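# Rotate the rusty steel cup half a turn under the dial

## Task

Rotate the rusty steel cup that sits beneath the dial indicator by half a revolution (180 degrees) on its fixture, leaving it turned once the robot lets go.

## Robot and tools

Robot: two arms, left_arm and right_arm, each a six-joint arm with a two-finger parallel gripper and a wrist camera (cam_left_wrist, cam_right_wrist, both 504x504). Each base sits on a tilted plate; a shared metal frame behind the arms carries both plates, and a clearance warning treats a plate and its half of the frame as part of that arm. Calibrated base poses in the scene frame: left_arm at (-0.044, +0.102, +0.163) m, quat_wxyz (+0.935, -0.328, +0.132, +0.008); right_arm at (+0.028, -0.238, +0.163) m, quat_wxyz (+0.935, +0.325, +0.139, +0.011).

Frames: the scene frame has its origin at table height midway between the nominal bases, +z up, +x out over the table, left_arm on the +y side (arm names do not match image sides). Each arm reports its gripper pose (end_effector_position in metres, end_effector_quat_wxyz) and its wrist camera pose in its own base frame. Readings can be off by a few centimetres, more at long reach. The gripper's fingers point along its +z and close along its y; the reported point lies between the pads, about 1 cm short of the tips.

Joint order everywhere (rows and result lists), per arm: shoulder, elbow, waist, wrist pitch, wrist yaw, wrist roll. Stated ranges (rad): shoulder 0.000 to 3.142, elbow 0.000 to 3.019, waist -2.880 to 2.880, wrist pitch -1.693 to 1.571, wrist yaw -1.571 to 1.571, wrist roll -2.094 to 2.094; true ends may differ by up to 0.084 rad.

execute_actions(actions, cameras): actions is a list of actions; each action is a list of 1 to 15 rows, each row run for one 1/30 s step; if fewer than 15 rows, the last row repeats to fill 15 steps. Every row has 14 numbers in [-1, 1]: left_arm's six joint values then its opening, then right_arm's six joints then its opening, even if one arm stays still. Joint values are offsets, not poses, measured from the Joint targets that held when the action began (not from the previous row); sending the same offset again moves further. Scale: 1.0 equals 2.811 rad for shoulder and waist, 2.53 for elbow, 2.575 for wrist pitch, 8.12 for wrist yaw, 9.528 for wrist roll. An action that pushes a joint more than 0.084 rad beyond its range is rejected for both arms; a malformed action, or a failing first action, rejects the whole call. Opening is absolute: +1 fully open, -1 shut. To keep a gripper as it is, resend its current command (0 is a real command). Empty actions returns state and images only. cameras: names, [] for none, null or ["all"] for all.

move(target, speed, blend, opening_speed, blocking, cameras): target is one 14-number row or a list of up to 15 rows, same layout; every row's joint values are offsets from the current Joint targets (not chained from the previous row), opening absolute. speed in rad/s for the joint with the longest way, 0.01 to 12.57, default 0.5; one value or one per target. blend in rad rounds corners in a list. opening_speed is the finger command rate per second on the -1..+1 scale, at least 0.2; use a low value to close gently. Joints move together, paths do not avoid obstacles or the other arm, and faster or deeper contacts press harder. The result adds a move: line such as done, off_target (resting more than 0.035 rad off), moving, held, or fault, plus limits=held when steps were withheld. blocking=false returns after about 0.5 s while the move continues.

wait(seconds 0 to 10) lets time pass holding commands. stop brakes a running move. zoom_image(camera, region [x0, y0, x1, y1] pixels, up to 504x504) enlarges part of the newest image. read_manual gives licence text. finished_scene(scene) ends the scene irreversibly; call it only once the cup is turned and stays so without the robot.

Results: Joint positions (rad) and Joint velocities (rad/s) per arm, then finger gap (m; 0.094 fully open). Joint targets is the base for your next offsets. grip_measured is the measured opening on the command scale; it keeps tracking your command while squeezing, so it does not show contact. grip_effort_nm is motor effort, negative closing. Joint torques: positive toward larger angles; the second and fourth values wrap at ±28 N m. "joint sent to its limit" means a joint was clamped at its end. "joint command not followed" means the clearance check altered targets. Action calls also list joint angles at some steps.

Motion notes: joint speed is capped, so large offsets may take several actions; targets stay within a set lead of measured angles, and a target placing the gripper over 110 mm from its current spot is scaled back. Tiny turns may not start. If an arm is pressing on something, command targets back beyond its measured position to release it. To release a part, open well above grip_measured.

Avoid: dropping the cup or letting go while it moves, slams and hard hits, very hard pushes, any contact or squeeze between the two arms (can fail the scene), and anything ending up off the table. Watch motor heat: holding loads, long stretches or pushing at unreachable poses warm motors; MOTOR HOT appears at 85 °C and at 100 °C the arm drops limp for 30 to 60 s. Thinking time lets the simulation run on.

Each tool is called after ">>>" by a JSON object that holds its "op" and its "data".

## Session

>>> {"op": "execute_actions", "data": {"actions": []}}

Scene clock: 0.00 s.
left_arm: end_effector_position=(+0.1595, +0.1462, +0.1800) grip_measured=+1.000 grip_effort_nm=n/a end_effector_quat_wxyz=(+0.081, +0.428, +0.810, +0.394) | right_arm: end_effector_position=(+0.3143, +0.1917, -0.0730) grip_measured=+1.000 grip_effort_nm=n/a end_effector_quat_wxyz=(+0.462, -0.175, +0.865, -0.088)
Joint names: [shoulder, elbow, waist, wrist pitch, wrist yaw, wrist roll]
Joint positions: left_arm=[0.205 0.399 0.556 -0.965 -0.238 1.629 0.094] | right_arm=[1.955 0.323 0.838 0.852 0.658 0.156 0.094]
Joint velocities: within noise
Joint torques (N m): no reading
Motor temperatures (°C): left_arm=[40 30 29 32 31 29 30] | right_arm=[32 37 37 28 29 28 28]
Heat: left arm: hottest shoulder 40 °C; right arm: hottest waist 37 °C.
Joint targets: left_arm=[0.206 0.416 0.556 -0.964 -0.238 1.629] | right_arm=[1.958 0.330 0.835 0.854 0.658 0.156]
Tool commands: left_gripper/opening=+1.0 right_gripper/opening=+1.0

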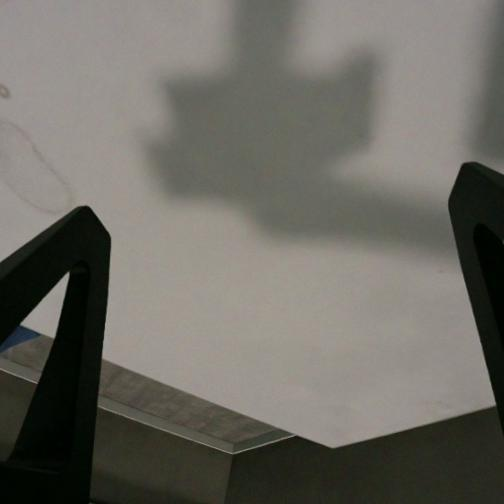

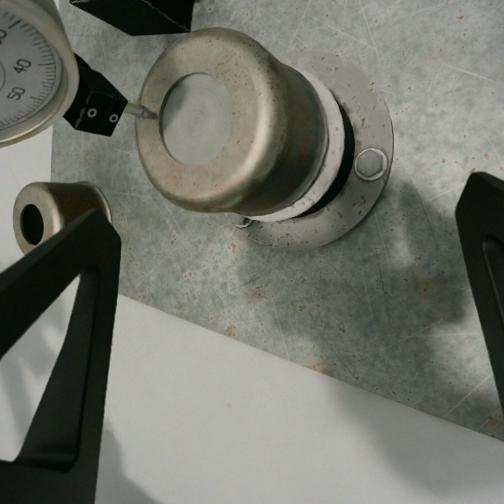

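>>> {"op": "move", "data": {"target": [[0,0,0,0,0,0,1,-0.1117,-0.0409,0.0811,-0.1443,0.0180,0,1],[0,0,0,0,0,0,1,-0.2163,-0.0409,0.0811,-0.1443,0.0180,0,1],[0,0,0,0,0,0,1,-0.1985,0.0233,-0.2259,-0.2850,-0.0826,-0.0993,1],[0,0,0,0,0,0,1,-0.1807,0.0874,-0.3141,-0.4260,-0.1831,-0.1993,1],[0,0,0,0,0,0,1,-0.0793,0.0874,-0.3141,-0.4260,-0.1831,-0.1993,1]], "speed": 0.8, "blend": 0.04, "cameras": ["cam_right_wrist"]}}

Scene clock: 23.43 s.
left_arm: end_effector_position=(+0.1595, +0.1462, +0.1800) grip_measured=+1.000 grip_effort_nm=-0.017 end_effector_quat_wxyz=(+0.081, +0.428, +0.810, +0.394) | right_arm: end_effector_position=(+0.3275, +0.1151, -0.0459) grip_measured=+1.000 grip_effort_nm=0.012 end_effector_quat_wxyz=(-0.355, +0.705, -0.581, -0.199)
Joint names: [shoulder, elbow, waist, wrist pitch, wrist yaw, wrist roll]
Joint positions: left_arm=[0.205 0.399 0.556 -0.965 -0.238 1.629 0.094] | right_arm=[1.722 0.547 -0.034 -0.236 -0.827 -1.727 0.094]
Joint torques (N m): left_arm=[-0.97 9.87 0.91 0.4 0.32 0] | right_arm=[-5.42 0.21 5.07 -0.53 -0.77 -0.03]
Heat: left arm: hottest shoulder 39 °C; right arm: hottest waist 37 °C.
Joint targets: left_arm=[0.206 0.416 0.556 -0.964 -0.238 1.629] | right_arm=[1.735 0.552 -0.048 -0.243 -0.829 -1.743]
move: done
Images, in order (width x height): cam_right_wrist 504x504.

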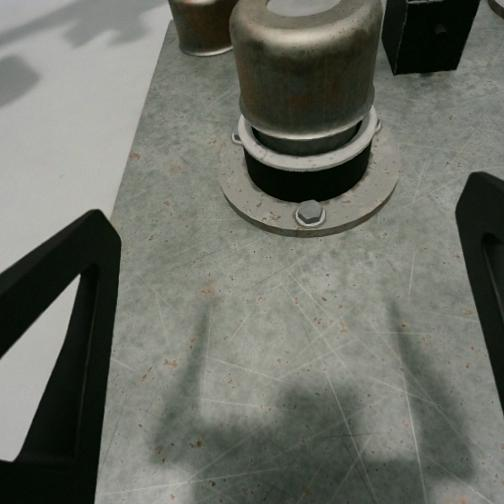

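>>> {"op": "move", "data": {"target": [[0,0,0,0,0,0,1,0.0605,0.0308,0.0523,0.08,0.0036,0.0168,1],[0,0,0,0,0,0,1,0.1165,0.0423,0.1003,0.1750,0.0073,0.0336,1]], "speed": 0.3, "blend": 0.03, "cameras": ["cam_right_wrist"]}}

Scene clock: 38.60 s.
left_arm: end_effector_position=(+0.1595, +0.1462, +0.1800) grip_measured=+1.000 grip_effort_nm=-0.022 end_effector_quat_wxyz=(+0.081, +0.428, +0.810, +0.394) | right_arm: end_effector_position=(+0.3568, +0.2053, -0.1222) grip_measured=+1.000 grip_effort_nm=0.007 end_effector_quat_wxyz=(-0.353, +0.721, -0.560, -0.206)
Joint names: [shoulder, elbow, waist, wrist pitch, wrist yaw, wrist roll]
Joint positions: left_arm=[0.205 0.399 0.556 -0.965 -0.238 1.629 0.094] | right_arm=[2.042 0.649 0.227 0.196 -0.773 -1.439 0.094]
Joint torques (N m): left_arm=[-0.91 9.88 1.03 0.42 0.32 0.01] | right_arm=[-6.01 1.1 9 0.83 -0.56 0.35]
Heat: left arm: hottest shoulder 39 °C; right arm: hottest waist 37 °C.
Joint targets: left_arm=[0.206 0.416 0.556 -0.964 -0.238 1.629] | right_arm=[2.063 0.659 0.234 0.208 -0.770 -1.423]
move: done
Images, in order (width x height): cam_right_wrist 504x504.

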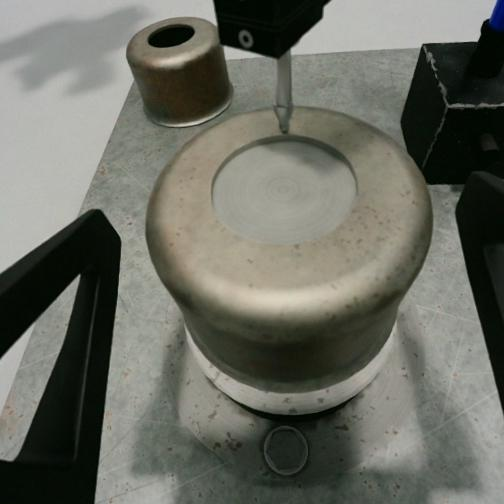

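>>> {"op": "move", "data": {"target": [[0,0,0,0,0,0,1,0.0123,-0.0356,0.0037,0.1198,0.0046,0.0151,1],[0,0,0,0,0,0,1,0.0359,-0.0640,0.0107,0.2414,0.0121,0.0296,1],[0,0,0,0,0,0,1,0.0692,-0.0830,0.0210,0.3584,0.0228,0.0422,1],[0,0,0,0,0,0,1,0.1162,-0.0933,0.0352,0.4740,0.0368,0.0535,1]], "speed": 0.4, "blend": 0.05, "cameras": ["cam_right_wrist"]}}

Scene clock: 45.70 s.
left_arm: end_effector_position=(+0.1595, +0.1462, +0.1800) grip_measured=+1.000 grip_effort_nm=-0.022 end_effector_quat_wxyz=(+0.081, +0.428, +0.810, +0.394) | right_arm: end_effector_position=(+0.3561, +0.2019, -0.1236) grip_measured=+1.000 grip_effort_nm=0.007 end_effector_quat_wxyz=(-0.526, +0.588, -0.612, -0.049)
Joint names: [shoulder, elbow, waist, wrist pitch, wrist yaw, wrist roll]
Joint positions: left_arm=[0.205 0.399 0.556 -0.965 -0.238 1.629 0.094] | right_arm=[2.368 0.435 0.324 1.414 -0.475 -0.929 0.094]
Joint torques (N m): left_arm=[-0.97 9.88 0.97 0.42 0.32 0] | right_arm=[-5.25 -3.34 8.64 1.87 -0.42 0.34]
Heat: left arm: hottest shoulder 39 °C; right arm: hottest waist 37 °C.
Joint targets: left_arm=[0.206 0.416 0.556 -0.964 -0.238 1.629] | right_arm=[2.389 0.423 0.333 1.428 -0.471 -0.913]
move: done
Images, in order (width x height): cam_right_wrist 504x504.

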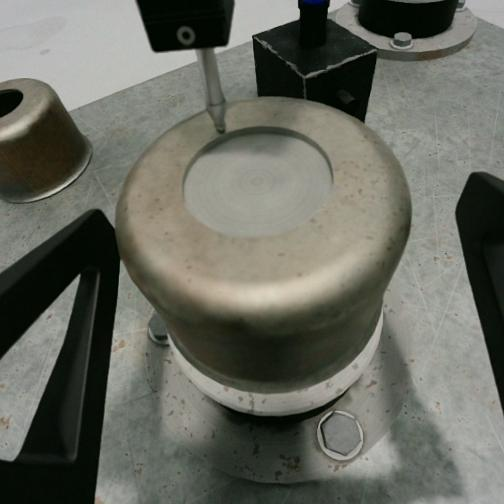

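>>> {"op": "move", "data": {"target": [0,0,0,0,0,0,1,0,0,0,0,0,0,0.25], "opening_speed": 0.4, "cameras": ["cam_right_wrist"]}}

>>> {"op": "move", "data": {"target": [[0,0,0,0,0,0,1,-0.0470,0.0103,-0.0142,-0.1155,-0.0140,-0.0113,0.25],[0,0,0,0,0,0,1,-0.0802,0.0292,-0.0245,-0.2326,-0.0248,-0.0239,0.25],[0,0,0,0,0,0,1,-0.1039,0.0585,-0.0315,-0.3550,-0.0323,-0.0384,0.25],[0,0,0,0,0,0,1,-0.1162,0.0953,-0.0352,-0.4759,-0.0368,-0.0535,0.25],[0,0,0,0,0,0,1,-0.1176,0.1320,-0.0365,-0.5856,-0.0381,-0.0685,0.25],[0,0,0,0,0,0,1,-0.1105,0.1715,-0.0354,-0.6870,-0.0371,-0.0829,0.25],[0,0,0,0,0,0,1,-0.0980,0.2119,-0.0327,-0.7784,-0.0341,-0.0957,0.25],[0,0,0,0,0,0,1,-0.0806,0.2530,-0.0281,-0.8600,-0.0296,-0.1068,0.25]], "speed": 0.45, "blend": 0.05, "cameras": ["cam_right_wrist"]}}

>>> {"op": "move", "data": {"target": [0,0,0,0,0,0,1,0,0,0,0,0,0,1], "opening_speed": 0.7, "cameras": ["cam_right_wrist"]}}

Scene clock: 57.60 s.
left_arm: end_effector_position=(+0.1595, +0.1462, +0.1800) grip_measured=+1.000 grip_effort_nm=-0.022 end_effector_quat_wxyz=(+0.081, +0.428, +0.810, +0.394) | right_arm: end_effector_position=(+0.3536, +0.2028, -0.1255) grip_measured=+0.464 grip_effort_nm=-1.009 end_effector_quat_wxyz=(-0.524, +0.589, -0.613, -0.052)
Joint names: [shoulder, elbow, waist, wrist pitch, wrist yaw, wrist roll]
Joint positions: left_arm=[0.205 0.399 0.556 -0.965 -0.238 1.629 0.094] | right_arm=[2.373 0.434 0.328 1.414 -0.474 -0.926 0.069]
Joint torques (N m): left_arm=[-0.91 9.88 0.91 0.42 0.32 0] | right_arm=[-5.6 -3.23 8.29 1.8 -0.45 0.32]
Heat: left arm: hottest shoulder 39 °C; right arm: hottest waist 38 °C.
Joint targets: left_arm=[0.206 0.416 0.556 -0.964 -0.238 1.629] | right_arm=[2.389 0.423 0.333 1.428 -0.471 -0.913]
move: done
Images, in order (width x height): cam_right_wrist 504x504.

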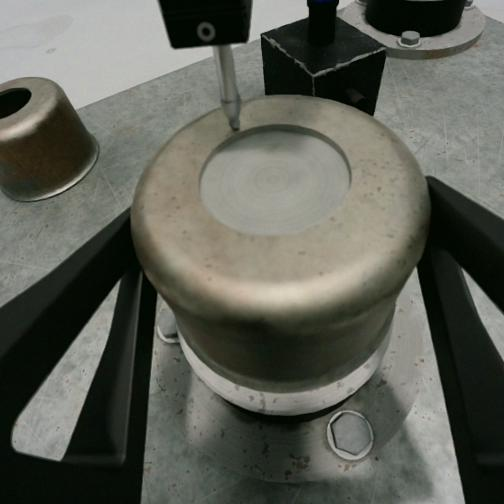

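Scene clock: 63.20 s.
left_arm: end_effector_position=(+0.1595, +0.1462, +0.1800) grip_measured=+1.000 grip_effort_nm=-0.012 end_effector_quat_wxyz=(+0.081, +0.428, +0.810, +0.394) | right_arm: end_effector_position=(+0.3629, +0.2056, -0.1243) grip_measured=+0.464 grip_effort_nm=-1.013 end_effector_quat_wxyz=(-0.166, +0.795, -0.480, -0.330)
Joint names: [shoulder, elbow, waist, wrist pitch, wrist yaw, wrist roll]
Joint positions: left_arm=[0.205 0.399 0.556 -0.965 -0.238 1.629 0.094] | right_arm=[2.146 1.051 0.244 -0.762 -0.71 -1.917 0.069]
Joint torques (N m): left_arm=[-0.97 9.88 0.91 0.42 0.32 0.01] | right_arm=[-8.47 2.66 11.63 -1.68 -0.73 0.02]
Heat: left arm: hottest shoulder 39 °C; right arm: hottest waist 38 °C.
Joint targets: left_arm=[0.206 0.416 0.556 -0.964 -0.238 1.629] | right_arm=[2.163 1.063 0.254 -0.786 -0.711 -1.931]
move: done
Images, in order (width x height): cam_right_wrist 504x504.

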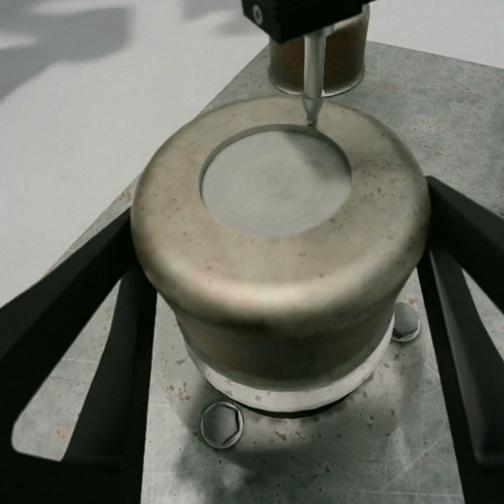

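Scene clock: 64.63 s.
left_arm: end_effector_position=(+0.1595, +0.1462, +0.1800) grip_measured=+1.000 grip_effort_nm=-0.017 end_effector_quat_wxyz=(+0.081, +0.428, +0.810, +0.394) | right_arm: end_effector_position=(+0.3607, +0.2050, -0.1235) grip_measured=+0.997 grip_effort_nm=0.149 end_effector_quat_wxyz=(-0.162, +0.794, -0.482, -0.334)
Joint names: [shoulder, elbow, waist, wrist pitch, wrist yaw, wrist roll]
Joint positions: left_arm=[0.205 0.399 0.556 -0.965 -0.238 1.629 0.094] | right_arm=[2.146 1.051 0.244 -0.775 -0.71 -1.918 0.094]
Joint torques (N m): left_arm=[-0.91 9.88 0.85 0.42 0.32 0] | right_arm=[-8.7 2.7 11.11 -1.06 -0.75 0.02]
Heat: left arm: hottest shoulder 39 °C; right arm: hottest waist 38 °C.
Joint targets: left_arm=[0.206 0.416 0.556 -0.964 -0.238 1.629] | right_arm=[2.163 1.063 0.254 -0.786 -0.712 -1.931]
move: done
Images, in order (width x height): cam_right_wrist 504x504.

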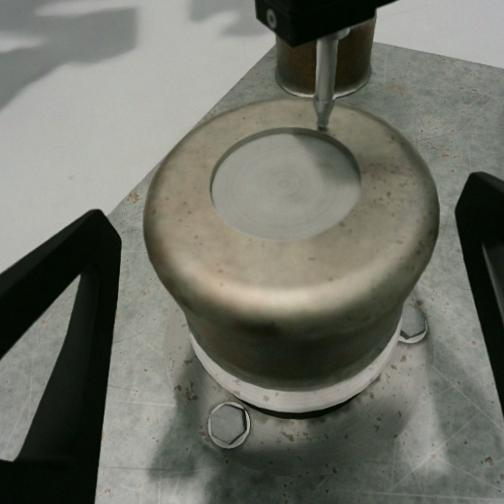

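Works. Run the remaining two strokes.

>>> {"op": "move", "data": {"target": [[0,0,0,0,0,0,1,-0.0174,-0.0411,-0.0046,0.0816,-0.0045,0.0111,1],[0,0,0,0,0,0,1,-0.0299,-0.0815,-0.0073,0.1730,-0.0075,0.0239,1],[0,0,0,0,0,0,1,-0.0370,-0.1210,-0.0084,0.2744,-0.0085,0.0383,1],[0,0,0,0,0,0,1,-0.0356,-0.1577,-0.0071,0.3841,-0.0072,0.0533,1],[0,0,0,0,0,0,1,-0.0233,-0.1945,-0.0034,0.5050,-0.0027,0.0684,1],[0,0,0,0,0,0,1,0.0004,-0.2238,0.0036,0.6274,0.0048,0.0829,1],[0,0,0,0,0,0,1,0.0336,-0.2427,0.0139,0.7445,0.0156,0.0955,1],[0,0,0,0,0,0,1,0.0806,-0.2530,0.0281,0.8600,0.0296,0.1068,1]], "speed": 0.55, "blend": 0.05, "cameras": []}}

>>> {"op": "move", "data": {"target": [0,0,0,0,0,0,1,0,0,0,0,0,0,0.25], "opening_speed": 0.4, "cameras": []}}

>>> {"op": "move", "data": {"target": [[0,0,0,0,0,0,1,-0.0470,0.0103,-0.0142,-0.1155,-0.0140,-0.0113,0.25],[0,0,0,0,0,0,1,-0.0802,0.0292,-0.0245,-0.2326,-0.0248,-0.0239,0.25],[0,0,0,0,0,0,1,-0.1039,0.0585,-0.0315,-0.3550,-0.0323,-0.0384,0.25],[0,0,0,0,0,0,1,-0.1162,0.0953,-0.0352,-0.4759,-0.0368,-0.0535,0.25],[0,0,0,0,0,0,1,-0.1176,0.1320,-0.0365,-0.5856,-0.0381,-0.0685,0.25],[0,0,0,0,0,0,1,-0.1105,0.1715,-0.0354,-0.6870,-0.0371,-0.0829,0.25],[0,0,0,0,0,0,1,-0.0980,0.2119,-0.0327,-0.7784,-0.0341,-0.0957,0.25],[0,0,0,0,0,0,1,-0.0806,0.2530,-0.0281,-0.8600,-0.0296,-0.1068,0.25]], "speed": 0.5, "blend": 0.05, "cameras": []}}

>>> {"op": "move", "data": {"target": [0,0,0,0,0,0,1,0,0,0,0,0,0,1], "opening_speed": 0.7, "cameras": ["cam_right_wrist"]}}

>>> {"op": "move", "data": {"target": [[0,0,0,0,0,0,1,-0.0174,-0.0411,-0.0046,0.0816,-0.0045,0.0111,1],[0,0,0,0,0,0,1,-0.0299,-0.0815,-0.0073,0.1730,-0.0075,0.0239,1],[0,0,0,0,0,0,1,-0.0370,-0.1210,-0.0084,0.2744,-0.0085,0.0383,1],[0,0,0,0,0,0,1,-0.0356,-0.1577,-0.0071,0.3841,-0.0072,0.0533,1],[0,0,0,0,0,0,1,-0.0233,-0.1945,-0.0034,0.5050,-0.0027,0.0684,1],[0,0,0,0,0,0,1,0.0004,-0.2238,0.0036,0.6274,0.0048,0.0829,1],[0,0,0,0,0,0,1,0.0336,-0.2427,0.0139,0.7445,0.0156,0.0955,1],[0,0,0,0,0,0,1,0.0806,-0.2530,0.0281,0.8600,0.0296,0.1068,1]], "speed": 0.55, "blend": 0.05, "cameras": ["cam_right_wrist"]}}

>>> {"op": "move", "data": {"target": [0,0,0,0,0,0,1,0,0,0,0,0,0,0.25], "opening_speed": 0.4, "cameras": []}}

>>> {"op": "move", "data": {"target": [[0,0,0,0,0,0,1,-0.0470,0.0103,-0.0142,-0.1155,-0.0140,-0.0113,0.25],[0,0,0,0,0,0,1,-0.0802,0.0292,-0.0245,-0.2326,-0.0248,-0.0239,0.25],[0,0,0,0,0,0,1,-0.1039,0.0585,-0.0315,-0.3550,-0.0323,-0.0384,0.25],[0,0,0,0,0,0,1,-0.1162,0.0953,-0.0352,-0.4759,-0.0368,-0.0535,0.25],[0,0,0,0,0,0,1,-0.1176,0.1320,-0.0365,-0.5856,-0.0381,-0.0685,0.25],[0,0,0,0,0,0,1,-0.1105,0.1715,-0.0354,-0.6870,-0.0371,-0.0829,0.25],[0,0,0,0,0,0,1,-0.0980,0.2119,-0.0327,-0.7784,-0.0341,-0.0957,0.25],[0,0,0,0,0,0,1,-0.0806,0.2530,-0.0281,-0.8600,-0.0296,-0.1068,0.25]], "speed": 0.5, "blend": 0.05, "cameras": []}}

>>> {"op": "move", "data": {"target": [0,0,0,0,0,0,1,0,0,0,0,0,0,1], "opening_speed": 0.7, "cameras": ["cam_right_wrist"]}}

Scene clock: 85.50 s.
left_arm: end_effector_position=(+0.1595, +0.1462, +0.1800) grip_measured=+1.000 grip_effort_nm=-0.012 end_effector_quat_wxyz=(+0.081, +0.428, +0.810, +0.394) | right_arm: end_effector_position=(+0.3560, +0.2019, -0.1237) grip_measured=+0.998 grip_effort_nm=0.149 end_effector_quat_wxyz=(-0.526, +0.588, -0.612, -0.049)
Joint names: [shoulder, elbow, waist, wrist pitch, wrist yaw, wrist roll]
Joint positions: left_arm=[0.205 0.399 0.556 -0.965 -0.238 1.629 0.094] | right_arm=[2.369 0.435 0.324 1.414 -0.475 -0.929 0.094]
Joint torques (N m): left_arm=[-0.97 9.87 0.91 0.42 0.32 0] | right_arm=[-5.42 -3.32 8.7 1.76 -0.45 0.34]
Motor temperatures (°C): left_arm=[39 35 29 32 31 29 30] | right_arm=[34 37 38 28 30 27 28]
Heat: left arm: hottest shoulder 39 °C; right arm: hottest waist 38 °C.
Joint targets: left_arm=[0.206 0.416 0.556 -0.964 -0.238 1.629] | right_arm=[2.389 0.423 0.333 1.428 -0.471 -0.913]
move: done
No camera images: "cameras" was empty.

Scene clock: 87.60 s.
left_arm: end_effector_position=(+0.1595, +0.1462, +0.1800) grip_measured=+1.000 grip_effort_nm=-0.022 end_effector_quat_wxyz=(+0.081, +0.428, +0.810, +0.394) | right_arm: end_effector_position=(+0.3534, +0.2027, -0.1256) grip_measured=+0.464 grip_effort_nm=-1.013 end_effector_quat_wxyz=(-0.523, +0.589, -0.613, -0.052)
Joint names: [shoulder, elbow, waist, wrist pitch, wrist yaw, wrist roll]
Joint positions: left_arm=[0.205 0.399 0.556 -0.965 -0.238 1.629 0.094] | right_arm=[2.373 0.434 0.328 1.414 -0.474 -0.926 0.069]
Joint torques (N m): left_arm=[-0.91 9.88 0.85 0.4 0.32 0.01] | right_arm=[-5.66 -3.25 8.18 1.8 -0.42 0.32]
Heat: left arm: hottest shoulder 39 °C; right arm: hottest waist 38 °C.
Joint targets: left_arm=[0.206 0.416 0.556 -0.964 -0.238 1.629] | right_arm=[2.389 0.423 0.333 1.428 -0.471 -0.913]
move: done
No camera images: "cameras" was empty.

Scene clock: 92.70 s.
left_arm: end_effector_position=(+0.1595, +0.1462, +0.1800) grip_measured=+1.000 grip_effort_nm=-0.022 end_effector_quat_wxyz=(+0.081, +0.428, +0.810, +0.394) | right_arm: end_effector_position=(+0.3629, +0.2054, -0.1243) grip_measured=+0.464 grip_effort_nm=-1.013 end_effector_quat_wxyz=(-0.166, +0.795, -0.481, -0.330)
Joint names: [shoulder, elbow, waist, wrist pitch, wrist yaw, wrist roll]
Joint positions: left_arm=[0.205 0.399 0.556 -0.965 -0.238 1.629 0.094] | right_arm=[2.146 1.051 0.244 -0.763 -0.71 -1.918 0.069]
Joint torques (N m): left_arm=[-0.97 9.88 0.91 0.42 0.32 0] | right_arm=[-8.64 2.67 11.34 -1.65 -0.72 0.03]
Heat: left arm: hottest shoulder 39 °C; right arm: hottest waist 38 °C.
Joint targets: left_arm=[0.206 0.416 0.556 -0.964 -0.238 1.629] | right_arm=[2.163 1.063 0.254 -0.786 -0.711 -1.931]
move: done
No camera images: "cameras" was empty.

Scene clock: 94.13 s.
left_arm: end_effector_position=(+0.1595, +0.1462, +0.1800) grip_measured=+1.000 grip_effort_nm=-0.022 end_effector_quat_wxyz=(+0.081, +0.428, +0.810, +0.394) | right_arm: end_effector_position=(+0.3608, +0.2048, -0.1235) grip_measured=+0.997 grip_effort_nm=0.154 end_effector_quat_wxyz=(-0.162, +0.794, -0.482, -0.334)
Joint names: [shoulder, elbow, waist, wrist pitch, wrist yaw, wrist roll]
Joint positions: left_arm=[0.205 0.399 0.556 -0.965 -0.238 1.629 0.094] | right_arm=[2.146 1.051 0.244 -0.775 -0.71 -1.918 0.094]
Joint torques (N m): left_arm=[-0.97 9.88 0.91 0.4 0.32 0.01] | right_arm=[-8.35 2.59 11.4 -0.99 -0.74 0.01]
Heat: left arm: hottest shoulder 39 °C; right arm: hottest waist 38 °C.
Joint targets: left_arm=[0.206 0.416 0.556 -0.964 -0.238 1.629] | right_arm=[2.163 1.063 0.254 -0.786 -0.712 -1.931]
move: done
Images, in order (width x height): cam_right_wrist 504x504.

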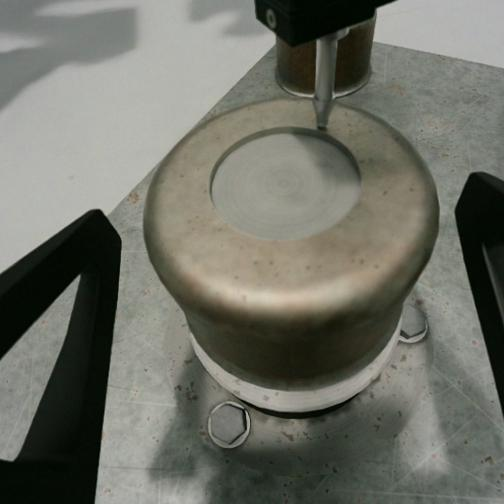

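Scene clock: 98.97 s.
left_arm: end_effector_position=(+0.1595, +0.1462, +0.1800) grip_measured=+1.000 grip_effort_nm=-0.022 end_effector_quat_wxyz=(+0.081, +0.428, +0.810, +0.394) | right_arm: end_effector_position=(+0.3560, +0.2019, -0.1237) grip_measured=+0.998 grip_effort_nm=0.144 end_effector_quat_wxyz=(-0.526, +0.588, -0.612, -0.049)
Joint names: [shoulder, elbow, waist, wrist pitch, wrist yaw, wrist roll]
Joint positions: left_arm=[0.205 0.399 0.556 -0.965 -0.238 1.629 0.094] | right_arm=[2.369 0.435 0.324 1.414 -0.475 -0.929 0.094]
Joint torques (N m): left_arm=[-0.91 9.87 0.91 0.42 0.32 0.01] | right_arm=[-5.36 -3.3 8.47 1.83 -0.42 0.34]
Heat: left arm: hottest shoulder 39 °C; right arm: hottest waist 38 °C.
Joint targets: left_arm=[0.206 0.416 0.556 -0.964 -0.238 1.629] | right_arm=[2.389 0.423 0.333 1.428 -0.471 -0.913]
move: done
Images, in order (width x height): cam_right_wrist 504x504.

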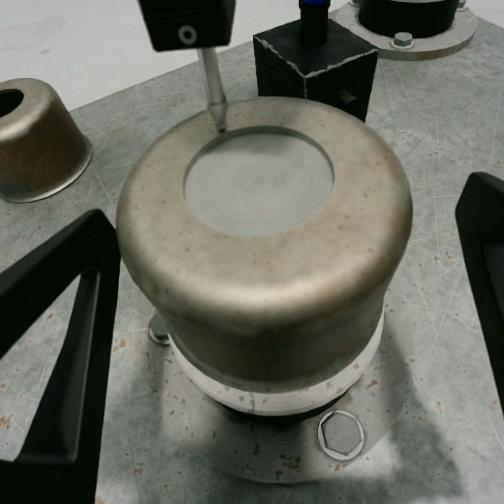

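Scene clock: 101.07 s.
left_arm: end_effector_position=(+0.1595, +0.1462, +0.1800) grip_measured=+1.000 grip_effort_nm=-0.017 end_effector_quat_wxyz=(+0.081, +0.428, +0.810, +0.394) | right_arm: end_effector_position=(+0.3534, +0.2027, -0.1256) grip_measured=+0.464 grip_effort_nm=-1.013 end_effector_quat_wxyz=(-0.523, +0.589, -0.613, -0.052)
Joint names: [shoulder, elbow, waist, wrist pitch, wrist yaw, wrist roll]
Joint positions: left_arm=[0.205 0.399 0.556 -0.965 -0.238 1.629 0.094] | right_arm=[2.373 0.434 0.328 1.414 -0.474 -0.926 0.069]
Joint torques (N m): left_arm=[-0.91 9.88 0.91 0.42 0.32 0] | right_arm=[-5.48 -3.19 8.41 1.83 -0.44 0.32]
Heat: left arm: hottest shoulder 39 °C; right arm: hottest waist 38 °C.
Joint targets: left_arm=[0.206 0.416 0.556 -0.964 -0.238 1.629] | right_arm=[2.389 0.423 0.333 1.428 -0.471 -0.913]
move: done
No camera images: "cameras" was empty.

Scene clock: 106.17 s.
left_arm: end_effector_position=(+0.1595, +0.1462, +0.1800) grip_measured=+1.000 grip_effort_nm=-0.017 end_effector_quat_wxyz=(+0.081, +0.428, +0.810, +0.394) | right_arm: end_effector_position=(+0.3629, +0.2054, -0.1243) grip_measured=+0.464 grip_effort_nm=-1.013 end_effector_quat_wxyz=(-0.166, +0.795, -0.481, -0.330)
Joint names: [shoulder, elbow, waist, wrist pitch, wrist yaw, wrist roll]
Joint positions: left_arm=[0.205 0.399 0.556 -0.965 -0.238 1.629 0.094] | right_arm=[2.146 1.051 0.244 -0.763 -0.71 -1.918 0.069]
Joint torques (N m): left_arm=[-0.91 9.87 0.91 0.42 0.32 0] | right_arm=[-8.53 2.66 11.52 -1.54 -0.72 -0.01]
Heat: left arm: hottest shoulder 39 °C; right arm: hottest waist 38 °C.
Joint targets: left_arm=[0.206 0.416 0.556 -0.964 -0.238 1.629] | right_arm=[2.163 1.063 0.254 -0.786 -0.711 -1.931]
move: done
No camera images: "cameras" was empty.

Scene clock: 107.60 s.
left_arm: end_effector_position=(+0.1595, +0.1462, +0.1800) grip_measured=+1.000 grip_effort_nm=-0.012 end_effector_quat_wxyz=(+0.081, +0.428, +0.810, +0.394) | right_arm: end_effector_position=(+0.3606, +0.2048, -0.1236) grip_measured=+0.997 grip_effort_nm=0.144 end_effector_quat_wxyz=(-0.161, +0.794, -0.482, -0.334)
Joint names: [shoulder, elbow, waist, wrist pitch, wrist yaw, wrist roll]
Joint positions: left_arm=[0.205 0.399 0.556 -0.965 -0.238 1.629 0.094] | right_arm=[2.146 1.051 0.244 -0.775 -0.71 -1.918 0.094]
Joint torques (N m): left_arm=[-0.97 9.87 0.91 0.42 0.32 0.01] | right_arm=[-8.29 2.66 11.28 -1.07 -0.73 0.02]
Heat: left arm: hottest shoulder 39 °C; right arm: hottest waist 38 °C.
Joint targets: left_arm=[0.206 0.416 0.556 -0.964 -0.238 1.629] | right_arm=[2.163 1.062 0.254 -0.786 -0.712 -1.931]
move: done
Images, in order (width x height): cam_right_wrist 504x504.

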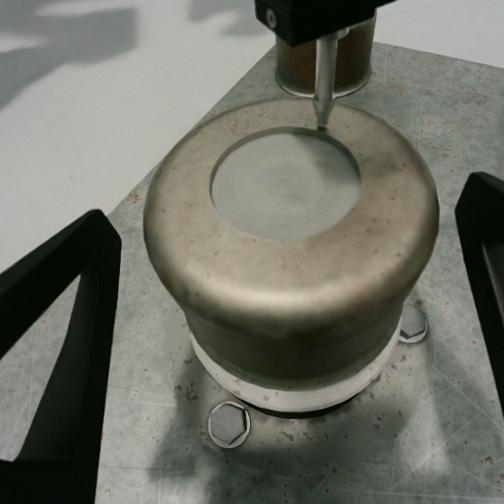

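>>> {"op": "finished_scene", "data": {"scene": 2}}

The scene is finished: the task was done.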